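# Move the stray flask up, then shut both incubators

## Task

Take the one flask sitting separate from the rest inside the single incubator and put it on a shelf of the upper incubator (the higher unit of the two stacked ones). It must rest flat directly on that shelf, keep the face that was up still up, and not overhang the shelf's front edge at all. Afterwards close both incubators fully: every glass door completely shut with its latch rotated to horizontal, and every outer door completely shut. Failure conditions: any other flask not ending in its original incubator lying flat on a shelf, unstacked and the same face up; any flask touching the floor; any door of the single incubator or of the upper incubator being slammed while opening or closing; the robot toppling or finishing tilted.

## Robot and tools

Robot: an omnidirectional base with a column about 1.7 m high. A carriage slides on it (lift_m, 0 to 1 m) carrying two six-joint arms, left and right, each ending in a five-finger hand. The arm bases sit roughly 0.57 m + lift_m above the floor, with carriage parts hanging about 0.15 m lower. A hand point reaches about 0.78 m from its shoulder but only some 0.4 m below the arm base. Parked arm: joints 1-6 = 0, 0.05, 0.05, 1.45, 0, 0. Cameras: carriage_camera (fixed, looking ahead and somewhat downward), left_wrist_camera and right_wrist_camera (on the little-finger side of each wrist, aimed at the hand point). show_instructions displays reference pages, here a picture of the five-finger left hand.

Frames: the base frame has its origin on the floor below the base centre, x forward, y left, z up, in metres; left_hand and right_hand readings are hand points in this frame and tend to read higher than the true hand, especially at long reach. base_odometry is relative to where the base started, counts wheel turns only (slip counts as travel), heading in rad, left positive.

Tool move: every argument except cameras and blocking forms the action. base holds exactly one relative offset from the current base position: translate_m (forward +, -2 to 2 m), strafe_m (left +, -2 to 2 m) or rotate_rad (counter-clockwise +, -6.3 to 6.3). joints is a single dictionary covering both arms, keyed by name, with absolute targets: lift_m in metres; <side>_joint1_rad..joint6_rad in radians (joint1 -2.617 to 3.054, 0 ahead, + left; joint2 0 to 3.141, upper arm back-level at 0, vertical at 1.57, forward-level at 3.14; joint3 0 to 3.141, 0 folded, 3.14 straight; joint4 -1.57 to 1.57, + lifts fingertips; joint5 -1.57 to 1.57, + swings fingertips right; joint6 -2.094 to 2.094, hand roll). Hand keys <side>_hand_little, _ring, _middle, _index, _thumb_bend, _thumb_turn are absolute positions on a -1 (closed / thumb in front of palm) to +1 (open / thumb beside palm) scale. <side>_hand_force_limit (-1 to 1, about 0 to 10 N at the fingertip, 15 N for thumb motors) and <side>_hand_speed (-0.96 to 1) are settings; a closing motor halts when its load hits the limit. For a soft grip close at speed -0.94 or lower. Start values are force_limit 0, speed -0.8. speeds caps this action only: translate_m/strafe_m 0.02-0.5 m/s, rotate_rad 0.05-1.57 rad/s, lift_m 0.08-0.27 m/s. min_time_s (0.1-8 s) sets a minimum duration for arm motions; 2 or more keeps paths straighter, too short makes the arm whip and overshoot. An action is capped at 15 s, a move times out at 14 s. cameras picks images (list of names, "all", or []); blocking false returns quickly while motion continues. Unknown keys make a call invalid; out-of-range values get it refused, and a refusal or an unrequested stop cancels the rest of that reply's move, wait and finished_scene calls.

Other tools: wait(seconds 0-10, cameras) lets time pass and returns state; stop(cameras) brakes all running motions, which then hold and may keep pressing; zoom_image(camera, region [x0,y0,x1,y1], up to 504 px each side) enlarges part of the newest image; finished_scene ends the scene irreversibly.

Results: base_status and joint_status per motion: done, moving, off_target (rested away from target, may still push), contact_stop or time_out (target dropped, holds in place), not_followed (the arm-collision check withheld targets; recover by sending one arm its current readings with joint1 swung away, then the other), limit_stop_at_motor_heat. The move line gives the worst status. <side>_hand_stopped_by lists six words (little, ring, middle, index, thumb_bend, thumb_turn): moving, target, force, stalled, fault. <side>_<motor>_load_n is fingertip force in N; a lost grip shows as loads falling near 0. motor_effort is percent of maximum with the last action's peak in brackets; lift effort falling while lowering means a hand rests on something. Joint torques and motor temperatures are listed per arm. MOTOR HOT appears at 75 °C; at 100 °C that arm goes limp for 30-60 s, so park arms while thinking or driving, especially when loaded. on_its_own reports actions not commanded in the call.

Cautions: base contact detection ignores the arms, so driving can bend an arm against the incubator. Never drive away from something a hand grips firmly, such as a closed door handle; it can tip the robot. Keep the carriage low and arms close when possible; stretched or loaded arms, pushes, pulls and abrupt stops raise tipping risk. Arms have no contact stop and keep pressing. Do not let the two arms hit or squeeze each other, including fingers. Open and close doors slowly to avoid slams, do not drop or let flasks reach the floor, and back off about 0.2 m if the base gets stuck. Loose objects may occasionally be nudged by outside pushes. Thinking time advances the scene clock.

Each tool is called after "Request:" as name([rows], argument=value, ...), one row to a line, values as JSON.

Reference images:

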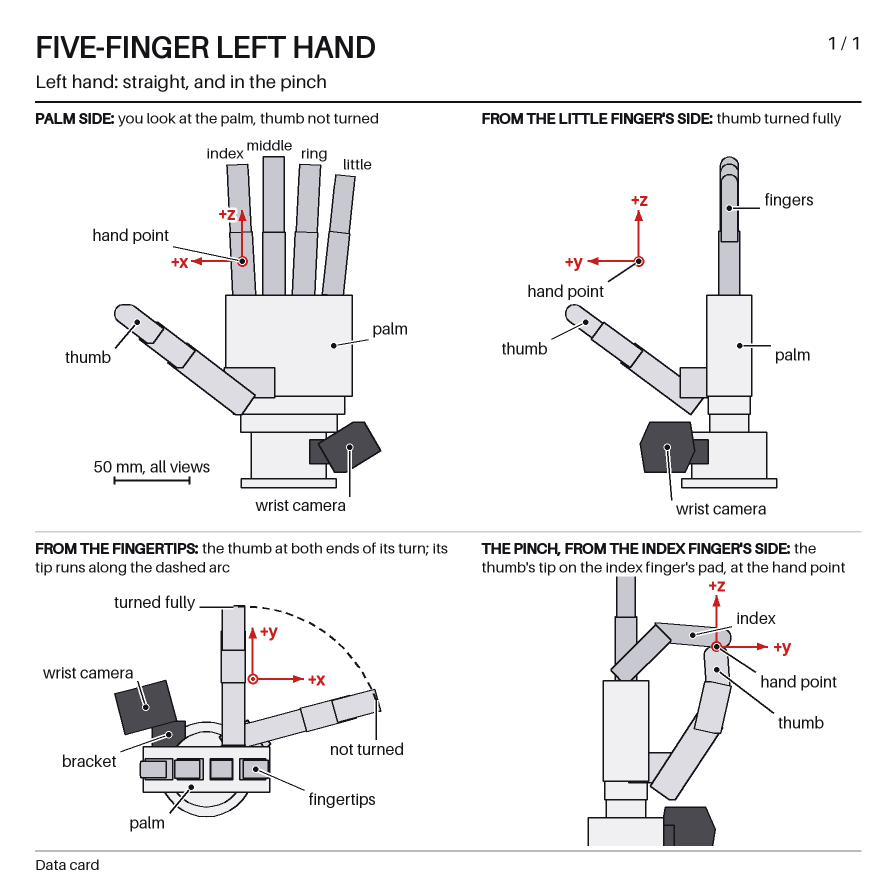

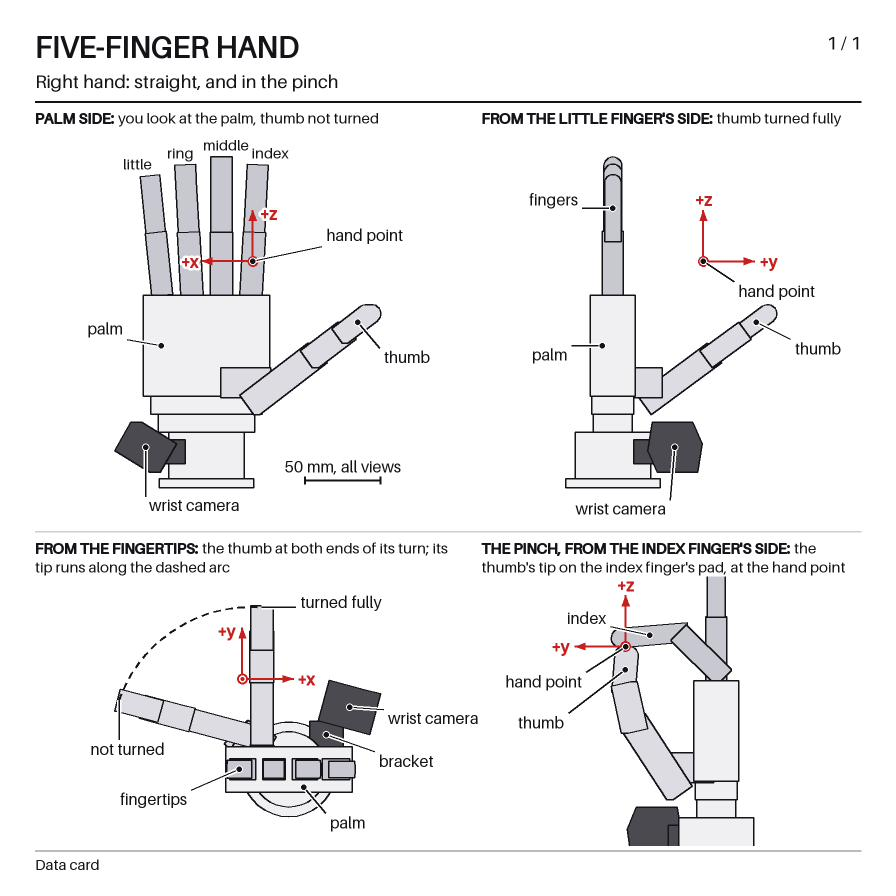

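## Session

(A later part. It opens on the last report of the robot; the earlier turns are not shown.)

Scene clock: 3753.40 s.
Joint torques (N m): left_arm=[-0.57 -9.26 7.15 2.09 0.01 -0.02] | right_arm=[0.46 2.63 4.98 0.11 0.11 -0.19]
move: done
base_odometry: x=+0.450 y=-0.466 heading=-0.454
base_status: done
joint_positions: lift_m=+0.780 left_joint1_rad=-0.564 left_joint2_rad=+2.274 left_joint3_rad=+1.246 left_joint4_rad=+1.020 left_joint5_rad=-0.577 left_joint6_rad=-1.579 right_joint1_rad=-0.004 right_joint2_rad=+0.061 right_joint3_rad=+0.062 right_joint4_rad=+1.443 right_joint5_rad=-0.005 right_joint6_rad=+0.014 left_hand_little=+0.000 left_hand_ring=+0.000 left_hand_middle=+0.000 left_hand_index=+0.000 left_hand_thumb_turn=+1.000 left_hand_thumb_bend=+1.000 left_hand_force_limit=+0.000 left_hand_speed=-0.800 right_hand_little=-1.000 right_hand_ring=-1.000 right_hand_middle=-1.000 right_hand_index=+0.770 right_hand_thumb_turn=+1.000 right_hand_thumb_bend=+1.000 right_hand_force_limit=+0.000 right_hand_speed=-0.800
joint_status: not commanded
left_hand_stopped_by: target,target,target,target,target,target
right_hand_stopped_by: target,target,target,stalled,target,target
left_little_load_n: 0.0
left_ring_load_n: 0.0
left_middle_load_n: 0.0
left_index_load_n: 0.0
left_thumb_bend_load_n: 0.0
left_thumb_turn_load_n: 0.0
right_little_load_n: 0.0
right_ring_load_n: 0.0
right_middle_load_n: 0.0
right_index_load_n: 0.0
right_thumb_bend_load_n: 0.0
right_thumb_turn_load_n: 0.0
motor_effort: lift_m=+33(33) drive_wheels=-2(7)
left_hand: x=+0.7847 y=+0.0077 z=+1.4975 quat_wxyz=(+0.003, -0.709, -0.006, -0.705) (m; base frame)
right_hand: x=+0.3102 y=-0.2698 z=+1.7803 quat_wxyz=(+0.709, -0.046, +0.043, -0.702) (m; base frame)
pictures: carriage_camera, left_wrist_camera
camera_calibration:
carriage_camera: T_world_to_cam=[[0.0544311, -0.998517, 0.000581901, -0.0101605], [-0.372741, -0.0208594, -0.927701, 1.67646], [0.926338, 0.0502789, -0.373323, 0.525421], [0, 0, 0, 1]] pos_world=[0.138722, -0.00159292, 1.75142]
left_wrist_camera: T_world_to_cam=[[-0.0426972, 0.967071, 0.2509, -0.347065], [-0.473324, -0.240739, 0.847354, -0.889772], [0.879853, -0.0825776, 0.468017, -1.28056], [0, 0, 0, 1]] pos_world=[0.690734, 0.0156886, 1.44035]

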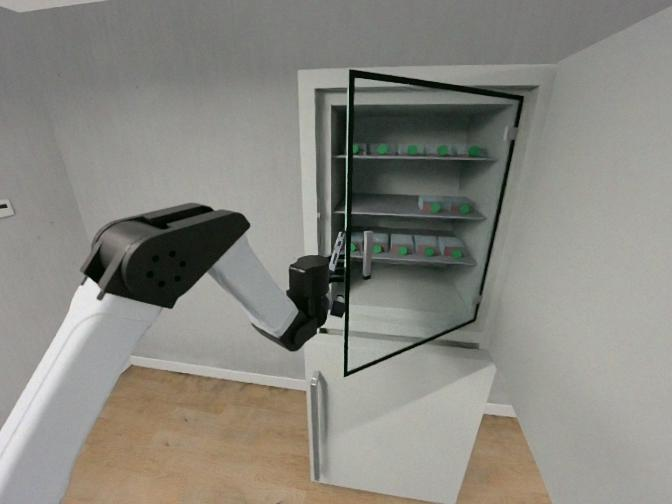

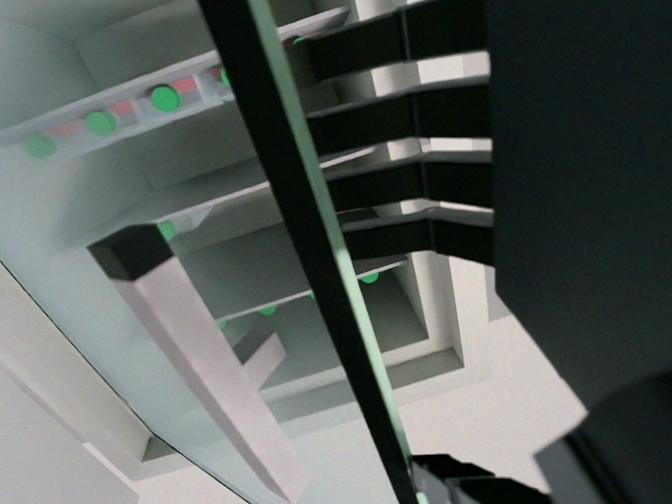

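Request:
move(base={"translate_m": -0.10}, speeds={"translate_m": 0.06})

Request:
move(base={"strafe_m": -0.08}, speeds={"strafe_m": 0.07})

Request:
move(base={"translate_m": -0.07}, speeds={"translate_m": 0.06})

Request:
move(base={"strafe_m": -0.10}, speeds={"strafe_m": 0.07}, cameras=["carriage_camera", "left_wrist_camera"])

Scene clock: 3784.97 s.
Joint torques (N m): left_arm=[-0.5 -9.25 7.02 2.09 0.01 -0.02] | right_arm=[0.46 2.63 4.97 0.1 0.11 -0.19]
move: done
base_odometry: x=+0.360 y=-0.422 heading=-0.455
base_status: done
joint_positions: lift_m=+0.780 left_joint1_rad=-0.565 left_joint2_rad=+2.274 left_joint3_rad=+1.247 left_joint4_rad=+1.020 left_joint5_rad=-0.575 left_joint6_rad=-1.579 right_joint1_rad=-0.004 right_joint2_rad=+0.061 right_joint3_rad=+0.062 right_joint4_rad=+1.444 right_joint5_rad=-0.005 right_joint6_rad=+0.014 left_hand_little=+0.000 left_hand_ring=+0.000 left_hand_middle=+0.000 left_hand_index=+0.000 left_hand_thumb_turn=+1.000 left_hand_thumb_bend=+1.000 left_hand_force_limit=+0.000 left_hand_speed=-0.800 right_hand_little=-1.000 right_hand_ring=-1.000 right_hand_middle=-1.000 right_hand_index=+0.770 right_hand_thumb_turn=+1.000 right_hand_thumb_bend=+1.000 right_hand_force_limit=+0.000 right_hand_speed=-0.800
joint_status: not commanded
left_hand_stopped_by: target,target,target,target,target,target
right_hand_stopped_by: target,target,target,stalled,target,target
left_little_load_n: 0.0
left_ring_load_n: 0.0
left_middle_load_n: 0.0
left_index_load_n: 0.0
left_thumb_bend_load_n: 0.0
left_thumb_turn_load_n: 0.0
right_little_load_n: 0.0
right_ring_load_n: 0.0
right_middle_load_n: 0.0
right_index_load_n: 0.0
right_thumb_bend_load_n: 0.0
right_thumb_turn_load_n: 0.0
motor_effort: lift_m=+33(33) drive_wheels=-2(13)
left_hand: x=+0.7846 y=+0.0069 z=+1.4982 quat_wxyz=(+0.002, -0.709, -0.005, -0.705) (m; base frame)
right_hand: x=+0.3099 y=-0.2698 z=+1.7804 quat_wxyz=(+0.709, -0.045, +0.043, -0.702) (m; base frame)
pictures: none

Scene clock: 3786.70 s.
Joint torques (N m): left_arm=[-0.44 -9.39 7.04 2.09 -0.02 -0.02] | right_arm=[0.38 2.63 4.97 0.1 0.12 -0.19]
move: done
base_odometry: x=+0.325 y=-0.494 heading=-0.455
base_status: done
joint_positions: lift_m=+0.780 left_joint1_rad=-0.568 left_joint2_rad=+2.274 left_joint3_rad=+1.247 left_joint4_rad=+1.020 left_joint5_rad=-0.574 left_joint6_rad=-1.579 right_joint1_rad=-0.003 right_joint2_rad=+0.061 right_joint3_rad=+0.062 right_joint4_rad=+1.444 right_joint5_rad=-0.004 right_joint6_rad=+0.014 left_hand_little=+0.000 left_hand_ring=+0.000 left_hand_middle=+0.000 left_hand_index=+0.000 left_hand_thumb_turn=+1.000 left_hand_thumb_bend=+1.000 left_hand_force_limit=+0.000 left_hand_speed=-0.800 right_hand_little=-1.000 right_hand_ring=-1.000 right_hand_middle=-1.000 right_hand_index=+0.770 right_hand_thumb_turn=+1.000 right_hand_thumb_bend=+1.000 right_hand_force_limit=+0.000 right_hand_speed=-0.800
joint_status: not commanded
left_hand_stopped_by: target,target,target,target,target,target
right_hand_stopped_by: target,target,target,stalled,target,target
left_little_load_n: 0.0
left_ring_load_n: 0.0
left_middle_load_n: 0.0
left_index_load_n: 0.0
left_thumb_bend_load_n: 0.0
left_thumb_turn_load_n: 0.0
right_little_load_n: 0.0
right_ring_load_n: 0.0
right_middle_load_n: 0.0
right_index_load_n: 0.0
right_thumb_bend_load_n: 0.0
right_thumb_turn_load_n: 0.0
motor_effort: lift_m=+33(33) drive_wheels=-3(8)
left_hand: x=+0.7837 y=+0.0050 z=+1.4981 quat_wxyz=(+0.000, -0.709, -0.004, -0.705) (m; base frame)
right_hand: x=+0.3099 y=-0.2699 z=+1.7804 quat_wxyz=(+0.710, -0.045, +0.043, -0.702) (m; base frame)
pictures: none

Scene clock: 3788.40 s.
Joint torques (N m): left_arm=[-0.24 -9.42 7.04 2.1 -0.03 -0.02] | right_arm=[0.39 2.65 4.97 0.09 0.11 -0.19]
Motor temperatures (°C): left_arm=[23 35 38 34 27 23] | right_arm=[25 35 36 31 24 23]
move: done
base_odometry: x=+0.262 y=-0.463 heading=-0.455
base_status: done
joint_positions: lift_m=+0.780 left_joint1_rad=-0.568 left_joint2_rad=+2.274 left_joint3_rad=+1.247 left_joint4_rad=+1.020 left_joint5_rad=-0.573 left_joint6_rad=-1.579 right_joint1_rad=-0.003 right_joint2_rad=+0.061 right_joint3_rad=+0.062 right_joint4_rad=+1.446 right_joint5_rad=-0.004 right_joint6_rad=+0.014 left_hand_little=+0.000 left_hand_ring=+0.000 left_hand_middle=+0.000 left_hand_index=+0.000 left_hand_thumb_turn=+1.000 left_hand_thumb_bend=+1.000 left_hand_force_limit=+0.000 left_hand_speed=-0.800 right_hand_little=-1.000 right_hand_ring=-1.000 right_hand_middle=-1.000 right_hand_index=+0.770 right_hand_thumb_turn=+1.000 right_hand_thumb_bend=+1.000 right_hand_force_limit=+0.000 right_hand_speed=-0.800
joint_status: not commanded
left_hand_stopped_by: target,target,target,target,target,target
right_hand_stopped_by: target,target,target,stalled,target,target
left_little_load_n: 0.0
left_ring_load_n: 0.0
left_middle_load_n: 0.0
left_index_load_n: 0.0
left_thumb_bend_load_n: 0.0
left_thumb_turn_load_n: 0.0
right_little_load_n: 0.0
right_ring_load_n: 0.0
right_middle_load_n: 0.0
right_index_load_n: 0.0
right_thumb_bend_load_n: 0.0
right_thumb_turn_load_n: 0.0
motor_effort: lift_m=+33(33) drive_wheels=-2(8)
left_hand: x=+0.7836 y=+0.0046 z=+1.4981 quat_wxyz=(+0.000, -0.709, -0.003, -0.705) (m; base frame)
right_hand: x=+0.3096 y=-0.2699 z=+1.7805 quat_wxyz=(+0.710, -0.045, +0.043, -0.702) (m; base frame)
pictures: none

Scene clock: 3790.53 s.
Joint torques (N m): left_arm=[-0.21 -9.18 7.02 2.09 -0.04 -0.03] | right_arm=[0.32 2.65 4.97 0.08 0.11 -0.19]
move: done
base_odometry: x=+0.217 y=-0.553 heading=-0.455
base_status: done
joint_positions: lift_m=+0.780 left_joint1_rad=-0.569 left_joint2_rad=+2.274 left_joint3_rad=+1.247 left_joint4_rad=+1.020 left_joint5_rad=-0.572 left_joint6_rad=-1.579 right_joint1_rad=-0.003 right_joint2_rad=+0.061 right_joint3_rad=+0.062 right_joint4_rad=+1.446 right_joint5_rad=-0.004 right_joint6_rad=+0.014 left_hand_little=+0.000 left_hand_ring=+0.000 left_hand_middle=+0.000 left_hand_index=+0.000 left_hand_thumb_turn=+1.000 left_hand_thumb_bend=+1.000 left_hand_force_limit=+0.000 left_hand_speed=-0.800 right_hand_little=-1.000 right_hand_ring=-1.000 right_hand_middle=-1.000 right_hand_index=+0.770 right_hand_thumb_turn=+1.000 right_hand_thumb_bend=+1.000 right_hand_force_limit=+0.000 right_hand_speed=-0.800
joint_status: not commanded
left_hand_stopped_by: target,target,target,target,target,target
right_hand_stopped_by: target,target,target,stalled,target,target
left_little_load_n: 0.0
left_ring_load_n: 0.0
left_middle_load_n: 0.0
left_index_load_n: 0.0
left_thumb_bend_load_n: 0.0
left_thumb_turn_load_n: 0.0
right_little_load_n: 0.0
right_ring_load_n: 0.0
right_middle_load_n: 0.0
right_index_load_n: 0.0
right_thumb_bend_load_n: 0.0
right_thumb_turn_load_n: 0.0
motor_effort: lift_m=+33(33) drive_wheels=-3(10)
left_hand: x=+0.7833 y=+0.0041 z=+1.4981 quat_wxyz=(-0.001, -0.709, -0.003, -0.705) (m; base frame)
right_hand: x=+0.3096 y=-0.2699 z=+1.7805 quat_wxyz=(+0.710, -0.045, +0.043, -0.702) (m; base frame)
pictures: carriage_camera, left_wrist_camera
camera_calibration:
carriage_camera: T_world_to_cam=[[0.0544311, -0.998517, 0.000581901, -0.0101605], [-0.372741, -0.0208594, -0.927701, 1.67646], [0.926338, 0.0502789, -0.373323, 0.525421], [0, 0, 0, 1]] pos_world=[0.138722, -0.00159292, 1.75142]
left_wrist_camera: T_world_to_cam=[[-0.0341962, 0.967528, 0.250439, -0.34972], [-0.476538, -0.23605, 0.846872, -0.888609], [0.878489, -0.0903837, 0.469136, -1.28052], [0, 0, 0, 1]] pos_world=[0.689505, 0.0128693, 1.44086]

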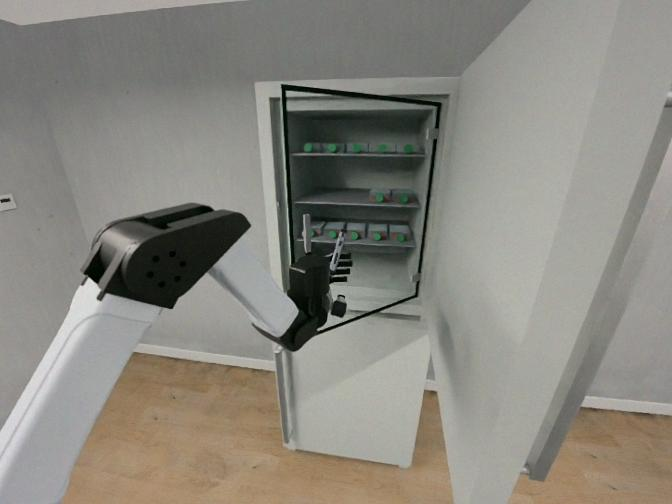

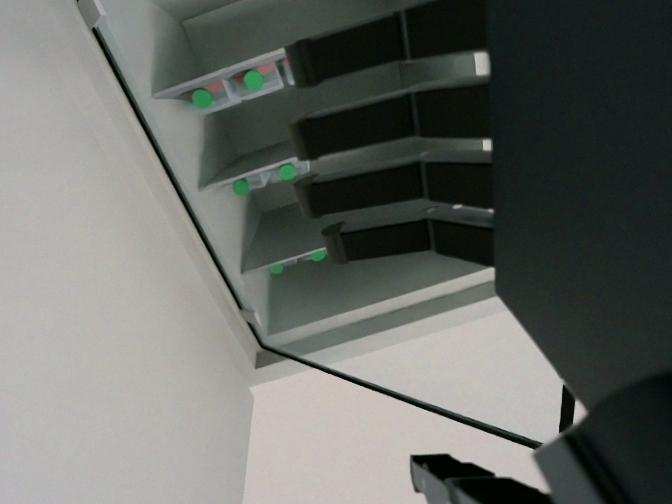

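Request:
move(base={"translate_m": -0.05})

Request:
move(base={"strafe_m": 0.40}, speeds={"strafe_m": 0.25})

Request:
move(joints={"lift_m": 0.80, "left_joint1_rad": -0.599, "left_joint2_rad": 2.411, "left_joint3_rad": 1.399, "left_joint4_rad": 1.012, "left_joint5_rad": -0.099, "left_joint6_rad": -1.57}, base={"translate_m": 0.15}, speeds={"translate_m": 0.1}, cameras=["carriage_camera", "left_wrist_camera"])

Scene clock: 3829.73 s.
Joint torques (N m): left_arm=[-0.08 -9.2 6.99 2.1 -0.06 -0.03] | right_arm=[0.32 2.61 5 0.05 0.11 -0.19]
move: done
base_odometry: x=+0.172 y=-0.531 heading=-0.455
base_status: done
joint_positions: lift_m=+0.780 left_joint1_rad=-0.570 left_joint2_rad=+2.274 left_joint3_rad=+1.248 left_joint4_rad=+1.020 left_joint5_rad=-0.571 left_joint6_rad=-1.579 right_joint1_rad=-0.003 right_joint2_rad=+0.061 right_joint3_rad=+0.062 right_joint4_rad=+1.448 right_joint5_rad=-0.004 right_joint6_rad=+0.014 left_hand_little=+0.000 left_hand_ring=+0.000 left_hand_middle=+0.000 left_hand_index=+0.000 left_hand_thumb_turn=+1.000 left_hand_thumb_bend=+1.000 left_hand_force_limit=+0.000 left_hand_speed=-0.800 right_hand_little=-1.000 right_hand_ring=-1.000 right_hand_middle=-1.000 right_hand_index=+0.770 right_hand_thumb_turn=+1.000 right_hand_thumb_bend=+1.000 right_hand_force_limit=+0.000 right_hand_speed=-0.800
joint_status: not commanded
left_hand_stopped_by: target,target,target,target,target,target
right_hand_stopped_by: target,target,target,stalled,target,target
left_little_load_n: 0.0
left_ring_load_n: 0.0
left_middle_load_n: 0.0
left_index_load_n: 0.0
left_thumb_bend_load_n: 0.0
left_thumb_turn_load_n: 0.0
right_little_load_n: 0.0
right_ring_load_n: 0.0
right_middle_load_n: 0.0
right_index_load_n: 0.0
right_thumb_bend_load_n: 0.0
right_thumb_turn_load_n: 0.0
motor_effort: lift_m=+33(33) drive_wheels=-2(11)
left_hand: x=+0.7831 y=+0.0034 z=+1.4983 quat_wxyz=(-0.001, -0.709, -0.002, -0.705) (m; base frame)
right_hand: x=+0.3090 y=-0.2699 z=+1.7808 quat_wxyz=(+0.710, -0.044, +0.042, -0.702) (m; base frame)
pictures: none

Scene clock: 3832.73 s.
Joint torques (N m): left_arm=[-0.16 -9.14 7.01 2.1 -0.07 -0.03] | right_arm=[0.34 2.65 4.98 0.06 0.09 -0.19]
move: done
base_odometry: x=+0.348 y=-0.172 heading=-0.455
base_status: done
joint_positions: lift_m=+0.780 left_joint1_rad=-0.569 left_joint2_rad=+2.274 left_joint3_rad=+1.248 left_joint4_rad=+1.020 left_joint5_rad=-0.570 left_joint6_rad=-1.579 right_joint1_rad=-0.003 right_joint2_rad=+0.061 right_joint3_rad=+0.062 right_joint4_rad=+1.448 right_joint5_rad=-0.002 right_joint6_rad=+0.014 left_hand_little=+0.000 left_hand_ring=+0.000 left_hand_middle=+0.000 left_hand_index=+0.000 left_hand_thumb_turn=+1.000 left_hand_thumb_bend=+1.000 left_hand_force_limit=+0.000 left_hand_speed=-0.800 right_hand_little=-1.000 right_hand_ring=-1.000 right_hand_middle=-1.000 right_hand_index=+0.770 right_hand_thumb_turn=+1.000 right_hand_thumb_bend=+1.000 right_hand_force_limit=+0.000 right_hand_speed=-0.800
joint_status: not commanded
left_hand_stopped_by: target,target,target,target,target,target
right_hand_stopped_by: target,target,target,stalled,target,target
left_little_load_n: 0.0
left_ring_load_n: 0.0
left_middle_load_n: 0.0
left_index_load_n: 0.0
left_thumb_bend_load_n: 0.0
left_thumb_turn_load_n: 0.0
right_little_load_n: 0.0
right_ring_load_n: 0.0
right_middle_load_n: 0.0
right_index_load_n: 0.0
right_thumb_bend_load_n: 0.0
right_thumb_turn_load_n: 0.0
motor_effort: lift_m=+33(33) drive_wheels=-2(11)
left_hand: x=+0.7832 y=+0.0036 z=+1.4983 quat_wxyz=(-0.001, -0.709, -0.002, -0.705) (m; base frame)
right_hand: x=+0.3090 y=-0.2702 z=+1.7808 quat_wxyz=(+0.710, -0.043, +0.043, -0.702) (m; base frame)
pictures: none

Scene clock: 3835.03 s.
Joint torques (N m): left_arm=[-0.1 -10.19 7.27 2.23 0.03 -0.03] | right_arm=[0.31 3.03 5.27 0.05 0.09 -0.19]
move: done
base_odometry: x=+0.483 y=-0.238 heading=-0.454
base_status: done
joint_positions: lift_m=+0.800 left_joint1_rad=-0.600 left_joint2_rad=+2.404 left_joint3_rad=+1.377 left_joint4_rad=+1.014 left_joint5_rad=-0.107 left_joint6_rad=-1.578 right_joint1_rad=-0.003 right_joint2_rad=+0.057 right_joint3_rad=+0.058 right_joint4_rad=+1.449 right_joint5_rad=-0.002 right_joint6_rad=+0.014 left_hand_little=+0.000 left_hand_ring=+0.000 left_hand_middle=+0.000 left_hand_index=+0.000 left_hand_thumb_turn=+1.000 left_hand_thumb_bend=+1.000 left_hand_force_limit=+0.000 left_hand_speed=-0.800 right_hand_little=-1.000 right_hand_ring=-1.000 right_hand_middle=-1.000 right_hand_index=+0.770 right_hand_thumb_turn=+1.000 right_hand_thumb_bend=+1.000 right_hand_force_limit=+0.000 right_hand_speed=-0.800
joint_status: all done
left_hand_stopped_by: target,target,target,target,target,target
right_hand_stopped_by: target,target,target,stalled,target,target
left_little_load_n: 0.0
left_ring_load_n: 0.0
left_middle_load_n: 0.0
left_index_load_n: 0.0
left_thumb_bend_load_n: 0.0
left_thumb_turn_load_n: 0.0
right_little_load_n: 0.0
right_ring_load_n: 0.0
right_middle_load_n: 0.0
right_index_load_n: 0.0
right_thumb_bend_load_n: 0.5
right_thumb_turn_load_n: 0.0
motor_effort: lift_m=+32(39) drive_wheels=+4(13)
left_hand: x=+0.7442 y=-0.1071 z=+1.4925 quat_wxyz=(-0.174, -0.690, +0.172, -0.681) (m; base frame)
right_hand: x=+0.3087 y=-0.2702 z=+1.8000 quat_wxyz=(+0.710, -0.043, +0.042, -0.702) (m; base frame)
pictures: carriage_camera, left_wrist_camera
camera_calibration:
carriage_camera: T_world_to_cam=[[0.0544311, -0.998517, 0.000581901, -0.0101722], [-0.372741, -0.0208594, -0.927701, 1.69511], [0.926338, 0.0502789, -0.373323, 0.532925], [0, 0, 0, 1]] pos_world=[0.138722, -0.00159292, 1.77152]
left_wrist_camera: T_world_to_cam=[[0.432794, 0.866269, 0.249536, -0.599085], [-0.525513, 0.017526, 0.850605, -0.870623], [0.732479, -0.499271, 0.46282, -1.17928], [0, 0, 0, 1]] pos_world=[0.665559, -0.0545556, 1.43585]

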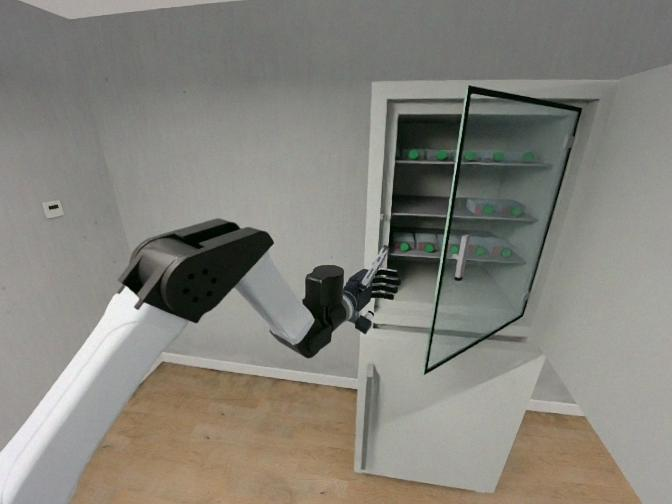

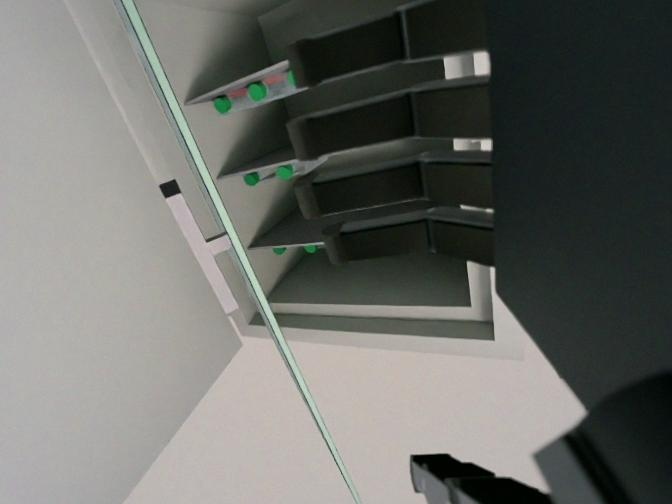

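Request:
move(base={"translate_m": 0.11}, speeds={"translate_m": 0.1})

Request:
move(base={"strafe_m": -0.19}, speeds={"strafe_m": 0.1}, cameras=["carriage_camera", "left_wrist_camera"])

Scene clock: 3850.73 s.
Joint torques (N m): left_arm=[-0.27 -10.1 7.28 2.3 0.01 -0.03] | right_arm=[0.31 3.02 5.26 0.06 0.09 -0.19]
Motor temperatures (°C): left_arm=[23 40 40 36 27 23] | right_arm=[25 34 35 29 24 23]
move: done
base_odometry: x=+0.582 y=-0.286 heading=-0.454
base_status: done
joint_positions: lift_m=+0.800 left_joint1_rad=-0.599 left_joint2_rad=+2.404 left_joint3_rad=+1.377 left_joint4_rad=+1.014 left_joint5_rad=-0.105 left_joint6_rad=-1.578 right_joint1_rad=-0.003 right_joint2_rad=+0.057 right_joint3_rad=+0.058 right_joint4_rad=+1.448 right_joint5_rad=-0.002 right_joint6_rad=+0.014 left_hand_little=+0.000 left_hand_ring=+0.000 left_hand_middle=+0.000 left_hand_index=+0.000 left_hand_thumb_turn=+1.000 left_hand_thumb_bend=+1.000 left_hand_force_limit=+0.000 left_hand_speed=-0.800 right_hand_little=-1.000 right_hand_ring=-1.000 right_hand_middle=-1.000 right_hand_index=+0.770 right_hand_thumb_turn=+1.000 right_hand_thumb_bend=+1.000 right_hand_force_limit=+0.000 right_hand_speed=-0.800
joint_status: not commanded
left_hand_stopped_by: target,target,target,target,target,target
right_hand_stopped_by: target,target,target,stalled,target,target
left_little_load_n: 0.0
left_ring_load_n: 0.0
left_middle_load_n: 0.0
left_index_load_n: 0.0
left_thumb_bend_load_n: 0.0
left_thumb_turn_load_n: 0.0
right_little_load_n: 0.0
right_ring_load_n: 0.0
right_middle_load_n: 0.0
right_index_load_n: 0.0
right_thumb_bend_load_n: 0.0
right_thumb_turn_load_n: 0.0
motor_effort: lift_m=+32(32) drive_wheels=+4(14)
left_hand: x=+0.7446 y=-0.1065 z=+1.4925 quat_wxyz=(-0.174, -0.690, +0.172, -0.681) (m; base frame)
right_hand: x=+0.3088 y=-0.2702 z=+1.8000 quat_wxyz=(+0.710, -0.043, +0.042, -0.702) (m; base frame)
pictures: none

Scene clock: 3853.43 s.
Joint torques (N m): left_arm=[-0.5 -10.25 7.28 2.24 0.03 -0.02] | right_arm=[0.28 3.03 5.27 0.05 0.09 -0.19]
move: done
base_odometry: x=+0.499 y=-0.457 heading=-0.454
base_status: done
joint_positions: lift_m=+0.800 left_joint1_rad=-0.597 left_joint2_rad=+2.404 left_joint3_rad=+1.377 left_joint4_rad=+1.014 left_joint5_rad=-0.107 left_joint6_rad=-1.578 right_joint1_rad=-0.002 right_joint2_rad=+0.057 right_joint3_rad=+0.058 right_joint4_rad=+1.448 right_joint5_rad=-0.002 right_joint6_rad=+0.014 left_hand_little=+0.000 left_hand_ring=+0.000 left_hand_middle=+0.000 left_hand_index=+0.000 left_hand_thumb_turn=+1.000 left_hand_thumb_bend=+1.000 left_hand_force_limit=+0.000 left_hand_speed=-0.800 right_hand_little=-1.000 right_hand_ring=-1.000 right_hand_middle=-1.000 right_hand_index=+0.770 right_hand_thumb_turn=+1.000 right_hand_thumb_bend=+1.000 right_hand_force_limit=+0.000 right_hand_speed=-0.800
joint_status: not commanded
left_hand_stopped_by: target,target,target,target,target,target
right_hand_stopped_by: target,target,target,stalled,target,target
left_little_load_n: 0.0
left_ring_load_n: 0.0
left_middle_load_n: 0.0
left_index_load_n: 0.0
left_thumb_bend_load_n: 0.0
left_thumb_turn_load_n: -0.5
right_little_load_n: 0.0
right_ring_load_n: 0.0
right_middle_load_n: 0.0
right_index_load_n: 0.0
right_thumb_bend_load_n: 0.0
right_thumb_turn_load_n: 0.0
motor_effort: lift_m=+32(32) drive_wheels=+2(12)
left_hand: x=+0.7456 y=-0.1053 z=+1.4925 quat_wxyz=(-0.173, -0.691, +0.170, -0.681) (m; base frame)
right_hand: x=+0.3088 y=-0.2702 z=+1.8000 quat_wxyz=(+0.710, -0.043, +0.043, -0.702) (m; base frame)
pictures: carriage_camera, left_wrist_camera
camera_calibration:
carriage_camera: T_world_to_cam=[[0.0544311, -0.998517, 0.000581901, -0.0101722], [-0.372741, -0.0208594, -0.927701, 1.69511], [0.926338, 0.0502789, -0.373323, 0.532925], [0, 0, 0, 1]] pos_world=[0.138722, -0.00159292, 1.77152]
left_wrist_camera: T_world_to_cam=[[0.429816, 0.867844, 0.249211, -0.598487], [-0.525429, 0.0159441, 0.850688, -0.870357], [0.734291, -0.496582, 0.462843, -1.18052], [0, 0, 0, 1]] pos_world=[0.666772, -0.0529544, 1.43595]

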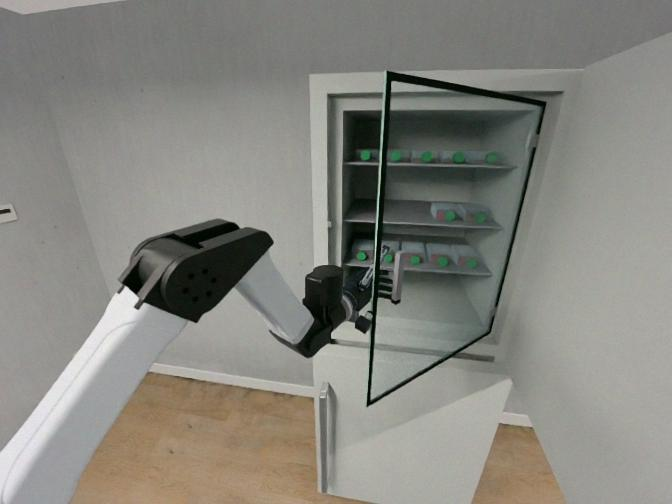

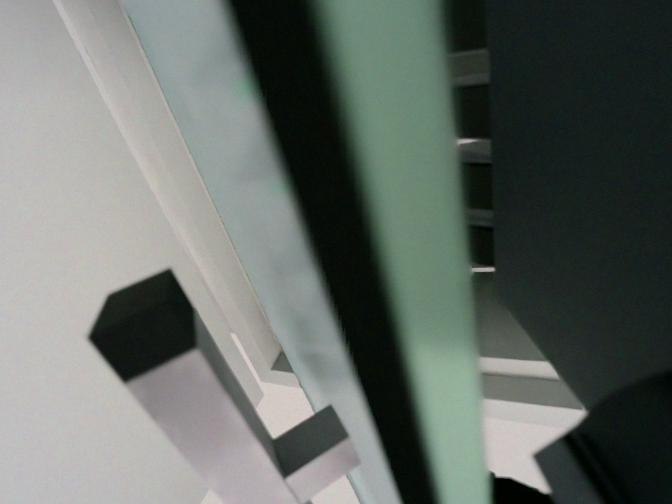

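Request:
move(base={"translate_m": -0.10}, speeds={"translate_m": 0.06})

Request:
move(base={"strafe_m": -0.08}, speeds={"strafe_m": 0.07})

Request:
move(base={"translate_m": -0.06}, speeds={"translate_m": 0.06}, cameras=["carriage_camera", "left_wrist_camera"])

Scene clock: 3864.30 s.
Joint torques (N m): left_arm=[-0.55 -10.18 7.21 2.24 0.03 -0.02] | right_arm=[0.27 3 5.24 0.03 0.09 -0.19]
move: done
base_odometry: x=+0.409 y=-0.413 heading=-0.454
base_status: done
joint_positions: lift_m=+0.800 left_joint1_rad=-0.596 left_joint2_rad=+2.404 left_joint3_rad=+1.377 left_joint4_rad=+1.014 left_joint5_rad=-0.107 left_joint6_rad=-1.579 right_joint1_rad=-0.002 right_joint2_rad=+0.057 right_joint3_rad=+0.058 right_joint4_rad=+1.449 right_joint5_rad=-0.002 right_joint6_rad=+0.014 left_hand_little=+0.000 left_hand_ring=+0.000 left_hand_middle=+0.000 left_hand_index=+0.000 left_hand_thumb_turn=+1.000 left_hand_thumb_bend=+1.000 left_hand_force_limit=+0.000 left_hand_speed=-0.800 right_hand_little=-1.000 right_hand_ring=-1.000 right_hand_middle=-1.000 right_hand_index=+0.770 right_hand_thumb_turn=+1.000 right_hand_thumb_bend=+1.000 right_hand_force_limit=+0.000 right_hand_speed=-0.800
joint_status: not commanded
left_hand_stopped_by: target,target,target,target,target,target
right_hand_stopped_by: target,target,target,stalled,target,target
left_little_load_n: 0.0
left_ring_load_n: 0.0
left_middle_load_n: 0.0
left_index_load_n: 0.0
left_thumb_bend_load_n: 0.0
left_thumb_turn_load_n: 0.0
right_little_load_n: 0.0
right_ring_load_n: 0.0
right_middle_load_n: 0.0
right_index_load_n: 0.0
right_thumb_bend_load_n: 0.0
right_thumb_turn_load_n: 0.0
motor_effort: lift_m=+32(32) drive_wheels=-2(7)
left_hand: x=+0.7463 y=-0.1045 z=+1.4929 quat_wxyz=(-0.172, -0.691, +0.170, -0.682) (m; base frame)
right_hand: x=+0.3087 y=-0.2702 z=+1.8000 quat_wxyz=(+0.710, -0.043, +0.042, -0.702) (m; base frame)
pictures: none

Scene clock: 3866.03 s.
Joint torques (N m): left_arm=[-0.4 -10.29 7.2 2.24 0.02 -0.02] | right_arm=[0.23 3 5.26 0.04 0.08 -0.19]
move: done
base_odometry: x=+0.373 y=-0.485 heading=-0.454
base_status: done
joint_positions: lift_m=+0.800 left_joint1_rad=-0.597 left_joint2_rad=+2.404 left_joint3_rad=+1.377 left_joint4_rad=+1.014 left_joint5_rad=-0.107 left_joint6_rad=-1.579 right_joint1_rad=-0.002 right_joint2_rad=+0.057 right_joint3_rad=+0.058 right_joint4_rad=+1.449 right_joint5_rad=-0.002 right_joint6_rad=+0.014 left_hand_little=+0.000 left_hand_ring=+0.000 left_hand_middle=+0.000 left_hand_index=+0.000 left_hand_thumb_turn=+1.000 left_hand_thumb_bend=+1.000 left_hand_force_limit=+0.000 left_hand_speed=-0.800 right_hand_little=-1.000 right_hand_ring=-1.000 right_hand_middle=-1.000 right_hand_index=+0.770 right_hand_thumb_turn=+1.000 right_hand_thumb_bend=+1.000 right_hand_force_limit=+0.000 right_hand_speed=-0.800
joint_status: not commanded
left_hand_stopped_by: target,target,target,target,target,target
right_hand_stopped_by: target,target,target,stalled,target,target
left_little_load_n: 0.0
left_ring_load_n: 0.0
left_middle_load_n: 0.0
left_index_load_n: 0.0
left_thumb_bend_load_n: 0.0
left_thumb_turn_load_n: 0.0
right_little_load_n: 0.0
right_ring_load_n: 0.0
right_middle_load_n: -0.5
right_index_load_n: 0.0
right_thumb_bend_load_n: 0.0
right_thumb_turn_load_n: 0.0
motor_effort: lift_m=+32(32) drive_wheels=-3(9)
left_hand: x=+0.7457 y=-0.1054 z=+1.4929 quat_wxyz=(-0.173, -0.691, +0.170, -0.681) (m; base frame)
right_hand: x=+0.3087 y=-0.2702 z=+1.8000 quat_wxyz=(+0.710, -0.043, +0.043, -0.702) (m; base frame)
pictures: none

Scene clock: 3867.57 s.
Joint torques (N m): left_arm=[-0.49 -10.24 7.17 2.24 0.03 -0.03] | right_arm=[0.21 3.03 5.26 0.04 0.09 -0.19]
move: done
base_odometry: x=+0.319 y=-0.459 heading=-0.454
base_status: done
joint_positions: lift_m=+0.800 left_joint1_rad=-0.596 left_joint2_rad=+2.404 left_joint3_rad=+1.378 left_joint4_rad=+1.014 left_joint5_rad=-0.107 left_joint6_rad=-1.579 right_joint1_rad=-0.002 right_joint2_rad=+0.057 right_joint3_rad=+0.058 right_joint4_rad=+1.449 right_joint5_rad=-0.002 right_joint6_rad=+0.014 left_hand_little=+0.000 left_hand_ring=+0.000 left_hand_middle=+0.000 left_hand_index=+0.000 left_hand_thumb_turn=+1.000 left_hand_thumb_bend=+1.000 left_hand_force_limit=+0.000 left_hand_speed=-0.800 right_hand_little=-1.000 right_hand_ring=-1.000 right_hand_middle=-1.000 right_hand_index=+0.770 right_hand_thumb_turn=+1.000 right_hand_thumb_bend=+1.000 right_hand_force_limit=+0.000 right_hand_speed=-0.800
joint_status: not commanded
left_hand_stopped_by: target,target,target,target,target,target
right_hand_stopped_by: target,target,target,stalled,target,target
left_little_load_n: 0.0
left_ring_load_n: 0.0
left_middle_load_n: 0.0
left_index_load_n: 0.0
left_thumb_bend_load_n: 0.0
left_thumb_turn_load_n: 0.0
right_little_load_n: 0.0
right_ring_load_n: 0.0
right_middle_load_n: 0.0
right_index_load_n: 0.0
right_thumb_bend_load_n: 0.0
right_thumb_turn_load_n: 0.0
motor_effort: lift_m=+32(32) drive_wheels=-2(11)
left_hand: x=+0.7461 y=-0.1050 z=+1.4931 quat_wxyz=(-0.173, -0.690, +0.170, -0.682) (m; base frame)
right_hand: x=+0.3085 y=-0.2702 z=+1.8001 quat_wxyz=(+0.710, -0.043, +0.042, -0.702) (m; base frame)
pictures: carriage_camera, left_wrist_camera
camera_calibration:
carriage_camera: T_world_to_cam=[[0.0544311, -0.998517, 0.000581901, -0.0101722], [-0.372741, -0.0208594, -0.927701, 1.69511], [0.926338, 0.0502789, -0.373323, 0.532925], [0, 0, 0, 1]] pos_world=[0.138722, -0.00159292, 1.77152]
left_wrist_camera: T_world_to_cam=[[0.428981, 0.868419, 0.248644, -0.597534], [-0.526012, 0.0163772, 0.850319, -0.869551], [0.734361, -0.495561, 0.463824, -1.1823], [0, 0, 0, 1]] pos_world=[0.667175, -0.0527542, 1.43635]

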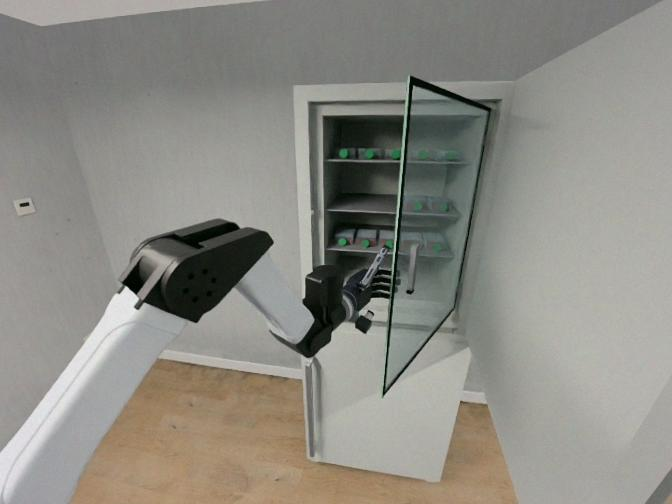

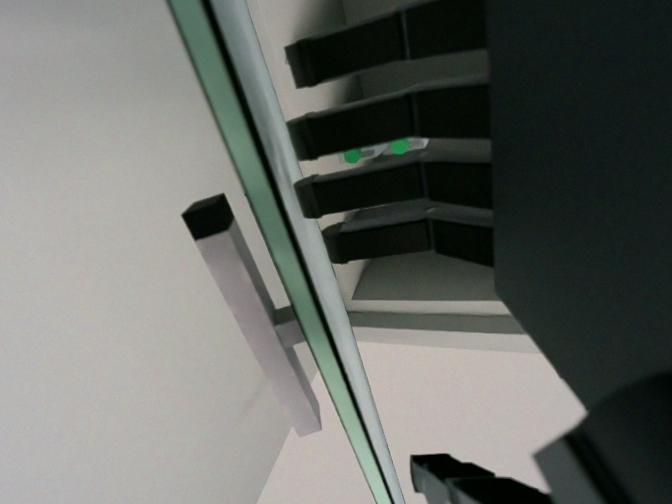

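Request:
move(base={"strafe_m": -0.10}, speeds={"strafe_m": 0.07})

Request:
move(base={"translate_m": -0.04}, speeds={"translate_m": 0.06})

Request:
move(base={"strafe_m": -0.10}, speeds={"strafe_m": 0.07}, cameras=["carriage_camera", "left_wrist_camera"])

Scene clock: 3882.63 s.
Joint torques (N m): left_arm=[-0.42 -10.35 7.19 2.24 0.02 -0.02] | right_arm=[0.17 3.02 5.27 0.04 0.08 -0.19]
move: done
base_odometry: x=+0.275 y=-0.548 heading=-0.454
base_status: done
joint_positions: lift_m=+0.800 left_joint1_rad=-0.598 left_joint2_rad=+2.404 left_joint3_rad=+1.378 left_joint4_rad=+1.014 left_joint5_rad=-0.107 left_joint6_rad=-1.579 right_joint1_rad=-0.002 right_joint2_rad=+0.057 right_joint3_rad=+0.058 right_joint4_rad=+1.449 right_joint5_rad=-0.001 right_joint6_rad=+0.014 left_hand_little=+0.000 left_hand_ring=+0.000 left_hand_middle=+0.000 left_hand_index=+0.000 left_hand_thumb_turn=+1.000 left_hand_thumb_bend=+1.000 left_hand_force_limit=+0.000 left_hand_speed=-0.800 right_hand_little=-1.000 right_hand_ring=-1.000 right_hand_middle=-1.000 right_hand_index=+0.770 right_hand_thumb_turn=+1.000 right_hand_thumb_bend=+1.000 right_hand_force_limit=+0.000 right_hand_speed=-0.800
joint_status: not commanded
left_hand_stopped_by: target,target,target,target,target,target
right_hand_stopped_by: target,target,target,stalled,target,target
left_little_load_n: 0.0
left_ring_load_n: 0.5
left_middle_load_n: 0.0
left_index_load_n: 0.0
left_thumb_bend_load_n: 0.0
left_thumb_turn_load_n: 0.0
right_little_load_n: 0.0
right_ring_load_n: 0.0
right_middle_load_n: 0.0
right_index_load_n: 0.0
right_thumb_bend_load_n: 0.0
right_thumb_turn_load_n: 0.0
motor_effort: lift_m=+32(32) drive_wheels=-3(10)
left_hand: x=+0.7455 y=-0.1058 z=+1.4931 quat_wxyz=(-0.173, -0.690, +0.170, -0.681) (m; base frame)
right_hand: x=+0.3085 y=-0.2703 z=+1.8001 quat_wxyz=(+0.710, -0.043, +0.042, -0.701) (m; base frame)
pictures: none

Scene clock: 3883.83 s.
Joint torques (N m): left_arm=[-0.38 -10.29 7.12 2.24 0.03 -0.02] | right_arm=[0.17 3.03 5.26 0.04 0.09 -0.19]
move: done
base_odometry: x=+0.239 y=-0.531 heading=-0.454
base_status: done
joint_positions: lift_m=+0.800 left_joint1_rad=-0.597 left_joint2_rad=+2.404 left_joint3_rad=+1.378 left_joint4_rad=+1.014 left_joint5_rad=-0.108 left_joint6_rad=-1.578 right_joint1_rad=-0.002 right_joint2_rad=+0.057 right_joint3_rad=+0.058 right_joint4_rad=+1.450 right_joint5_rad=-0.001 right_joint6_rad=+0.014 left_hand_little=+0.000 left_hand_ring=+0.000 left_hand_middle=+0.000 left_hand_index=+0.000 left_hand_thumb_turn=+1.000 left_hand_thumb_bend=+1.000 left_hand_force_limit=+0.000 left_hand_speed=-0.800 right_hand_little=-1.000 right_hand_ring=-1.000 right_hand_middle=-1.000 right_hand_index=+0.770 right_hand_thumb_turn=+1.000 right_hand_thumb_bend=+1.000 right_hand_force_limit=+0.000 right_hand_speed=-0.800
joint_status: not commanded
left_hand_stopped_by: target,target,target,target,target,target
right_hand_stopped_by: target,target,target,stalled,target,target
left_little_load_n: 0.0
left_ring_load_n: 0.0
left_middle_load_n: 0.0
left_index_load_n: 0.0
left_thumb_bend_load_n: 0.0
left_thumb_turn_load_n: 0.0
right_little_load_n: 0.0
right_ring_load_n: 0.0
right_middle_load_n: 0.0
right_index_load_n: 0.0
right_thumb_bend_load_n: 0.0
right_thumb_turn_load_n: 0.0
motor_effort: lift_m=+32(32) drive_wheels=-2(9)
left_hand: x=+0.7459 y=-0.1053 z=+1.4932 quat_wxyz=(-0.173, -0.690, +0.170, -0.682) (m; base frame)
right_hand: x=+0.3084 y=-0.2703 z=+1.8001 quat_wxyz=(+0.710, -0.042, +0.042, -0.701) (m; base frame)
pictures: none

Scene clock: 3885.97 s.
Joint torques (N m): left_arm=[-0.49 -10.32 7.15 2.24 0.02 -0.03] | right_arm=[0.17 3.02 5.24 0.03 0.08 -0.19]
move: done
base_odometry: x=+0.195 y=-0.621 heading=-0.454
base_status: done
joint_positions: lift_m=+0.800 left_joint1_rad=-0.598 left_joint2_rad=+2.404 left_joint3_rad=+1.378 left_joint4_rad=+1.014 left_joint5_rad=-0.106 left_joint6_rad=-1.578 right_joint1_rad=-0.001 right_joint2_rad=+0.057 right_joint3_rad=+0.058 right_joint4_rad=+1.450 right_joint5_rad=-0.001 right_joint6_rad=+0.014 left_hand_little=+0.000 left_hand_ring=+0.000 left_hand_middle=+0.000 left_hand_index=+0.000 left_hand_thumb_turn=+1.000 left_hand_thumb_bend=+1.000 left_hand_force_limit=+0.000 left_hand_speed=-0.800 right_hand_little=-1.000 right_hand_ring=-1.000 right_hand_middle=-1.000 right_hand_index=+0.770 right_hand_thumb_turn=+1.000 right_hand_thumb_bend=+1.000 right_hand_force_limit=+0.000 right_hand_speed=-0.800
joint_status: not commanded
left_hand_stopped_by: target,target,target,target,target,target
right_hand_stopped_by: target,target,target,stalled,target,target
left_little_load_n: 0.0
left_ring_load_n: 0.0
left_middle_load_n: 0.0
left_index_load_n: 0.5
left_thumb_bend_load_n: 0.0
left_thumb_turn_load_n: 0.0
right_little_load_n: 0.0
right_ring_load_n: 0.0
right_middle_load_n: 0.0
right_index_load_n: 0.0
right_thumb_bend_load_n: 0.0
right_thumb_turn_load_n: 0.0
motor_effort: lift_m=+32(32) drive_wheels=+2(8)
left_hand: x=+0.7454 y=-0.1059 z=+1.4932 quat_wxyz=(-0.173, -0.690, +0.171, -0.682) (m; base frame)
right_hand: x=+0.3084 y=-0.2702 z=+1.8001 quat_wxyz=(+0.710, -0.042, +0.042, -0.701) (m; base frame)
pictures: carriage_camera, left_wrist_camera
camera_calibration:
carriage_camera: T_world_to_cam=[[0.0544311, -0.998517, 0.000581901, -0.0101722], [-0.372741, -0.0208594, -0.927701, 1.69511], [0.926338, 0.0502789, -0.373323, 0.532925], [0, 0, 0, 1]] pos_world=[0.138722, -0.00159292, 1.77152]
left_wrist_camera: T_world_to_cam=[[0.430823, 0.867412, 0.248975, -0.598401], [-0.52641, 0.0174637, 0.850051, -0.869182], [0.732997, -0.497284, 0.464138, -1.18201], [0, 0, 0, 1]] pos_world=[0.666666, -0.053555, 1.43645]

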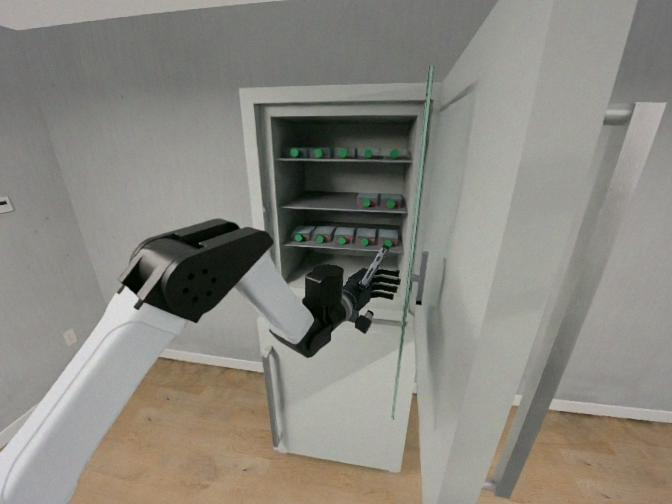

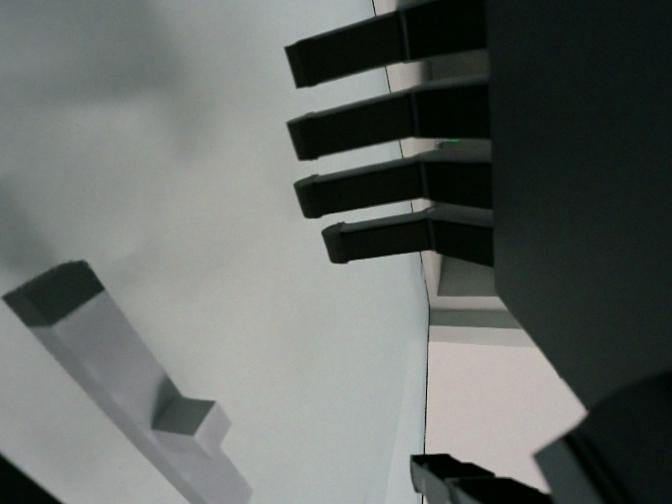

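Request:
move(base={"strafe_m": 0.08})

Request:
move(base={"translate_m": -0.35}, speeds={"translate_m": 0.25}, joints={"right_hand_index": -1}, cameras=["carriage_camera"])

Request:
zoom_image(camera="carriage_camera", region=[240, 80, 480, 320])

Scene clock: 4095.93 s.
Joint torques (N m): left_arm=[-0.54 -10.19 7.16 2.21 -0.01 -0.03] | right_arm=[0.16 3 5.27 0.02 0.08 -0.19]
Motor temperatures (°C): left_arm=[23 50 42 41 26 23] | right_arm=[25 32 35 24 24 23]
move: done
base_odometry: x=+0.231 y=-0.549 heading=-0.454
base_status: done
joint_positions: lift_m=+0.800 left_joint1_rad=-0.596 left_joint2_rad=+2.404 left_joint3_rad=+1.378 left_joint4_rad=+1.014 left_joint5_rad=-0.104 left_joint6_rad=-1.578 right_joint1_rad=-0.002 right_joint2_rad=+0.057 right_joint3_rad=+0.058 right_joint4_rad=+1.450 right_joint5_rad=-0.002 right_joint6_rad=+0.014 left_hand_little=+0.000 left_hand_ring=+0.000 left_hand_middle=+0.000 left_hand_index=+0.000 left_hand_thumb_turn=+1.000 left_hand_thumb_bend=+1.000 left_hand_force_limit=+0.000 left_hand_speed=-0.800 right_hand_little=-1.000 right_hand_ring=-1.000 right_hand_middle=-1.000 right_hand_index=+0.770 right_hand_thumb_turn=+1.000 right_hand_thumb_bend=+1.000 right_hand_force_limit=+0.000 right_hand_speed=-0.800
joint_status: not commanded
left_hand_stopped_by: target,target,target,target,target,target
right_hand_stopped_by: target,target,target,stalled,target,target
left_little_load_n: 0.0
left_ring_load_n: 0.0
left_middle_load_n: 0.0
left_index_load_n: 0.0
left_thumb_bend_load_n: 0.0
left_thumb_turn_load_n: 0.0
right_little_load_n: 0.0
right_ring_load_n: 0.0
right_middle_load_n: 0.0
right_index_load_n: 0.0
right_thumb_bend_load_n: 0.0
right_thumb_turn_load_n: 0.0
motor_effort: lift_m=+32(32) drive_wheels=+0(13)
left_hand: x=+0.7457 y=-0.1054 z=+1.4932 quat_wxyz=(-0.174, -0.690, +0.171, -0.681) (m; base frame)
right_hand: x=+0.3084 y=-0.2702 z=+1.8001 quat_wxyz=(+0.710, -0.043, +0.042, -0.701) (m; base frame)
pictures: none

Scene clock: 4099.60 s.
Joint torques (N m): left_arm=[-0.38 -10.26 7.16 2.24 -0.01 -0.02] | right_arm=[0.2 3.03 5.26 0.04 0.08 -0.19]
move: done
base_odometry: x=-0.084 y=-0.396 heading=-0.454
base_status: done
joint_positions: lift_m=+0.800 left_joint1_rad=-0.597 left_joint2_rad=+2.404 left_joint3_rad=+1.378 left_joint4_rad=+1.014 left_joint5_rad=-0.104 left_joint6_rad=-1.578 right_joint1_rad=-0.002 right_joint2_rad=+0.057 right_joint3_rad=+0.058 right_joint4_rad=+1.450 right_joint5_rad=-0.001 right_joint6_rad=+0.014 left_hand_little=+0.000 left_hand_ring=+0.000 left_hand_middle=+0.000 left_hand_index=+0.000 left_hand_thumb_turn=+1.000 left_hand_thumb_bend=+1.000 left_hand_force_limit=+0.000 left_hand_speed=-0.800 right_hand_little=-1.000 right_hand_ring=-1.000 right_hand_middle=-1.000 right_hand_index=-1.000 right_hand_thumb_turn=+1.000 right_hand_thumb_bend=+1.000 right_hand_force_limit=+0.000 right_hand_speed=-0.800
joint_status: all done
left_hand_stopped_by: target,target,target,target,target,target
right_hand_stopped_by: target,target,target,target,target,target
left_little_load_n: 0.0
left_ring_load_n: 0.0
left_middle_load_n: 0.0
left_index_load_n: 0.0
left_thumb_bend_load_n: 0.0
left_thumb_turn_load_n: 0.0
right_little_load_n: 0.0
right_ring_load_n: 0.0
right_middle_load_n: 0.0
right_index_load_n: 0.0
right_thumb_bend_load_n: 0.0
right_thumb_turn_load_n: 0.0
motor_effort: lift_m=+32(32) drive_wheels=-1(11)
left_hand: x=+0.7454 y=-0.1058 z=+1.4932 quat_wxyz=(-0.174, -0.690, +0.171, -0.681) (m; base frame)
right_hand: x=+0.3083 y=-0.2703 z=+1.8002 quat_wxyz=(+0.710, -0.042, +0.042, -0.701) (m; base frame)
pictures: carriage_camera
camera_calibration:
carriage_camera: T_world_to_cam=[[0.0544311, -0.998517, 0.000581901, -0.0101722], [-0.372741, -0.0208594, -0.927701, 1.69511], [0.926338, 0.0502789, -0.373323, 0.532925], [0, 0, 0, 1]] pos_world=[0.138722, -0.00159292, 1.77152]

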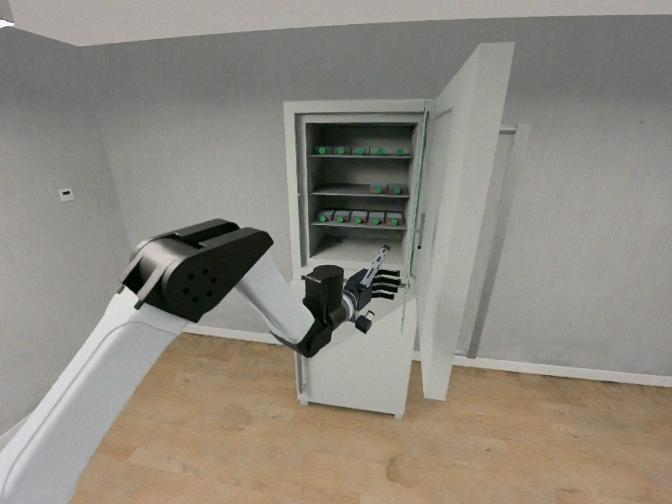

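Scaled by 2.100.

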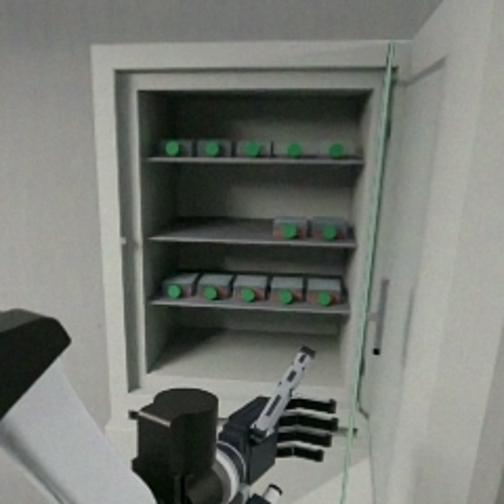

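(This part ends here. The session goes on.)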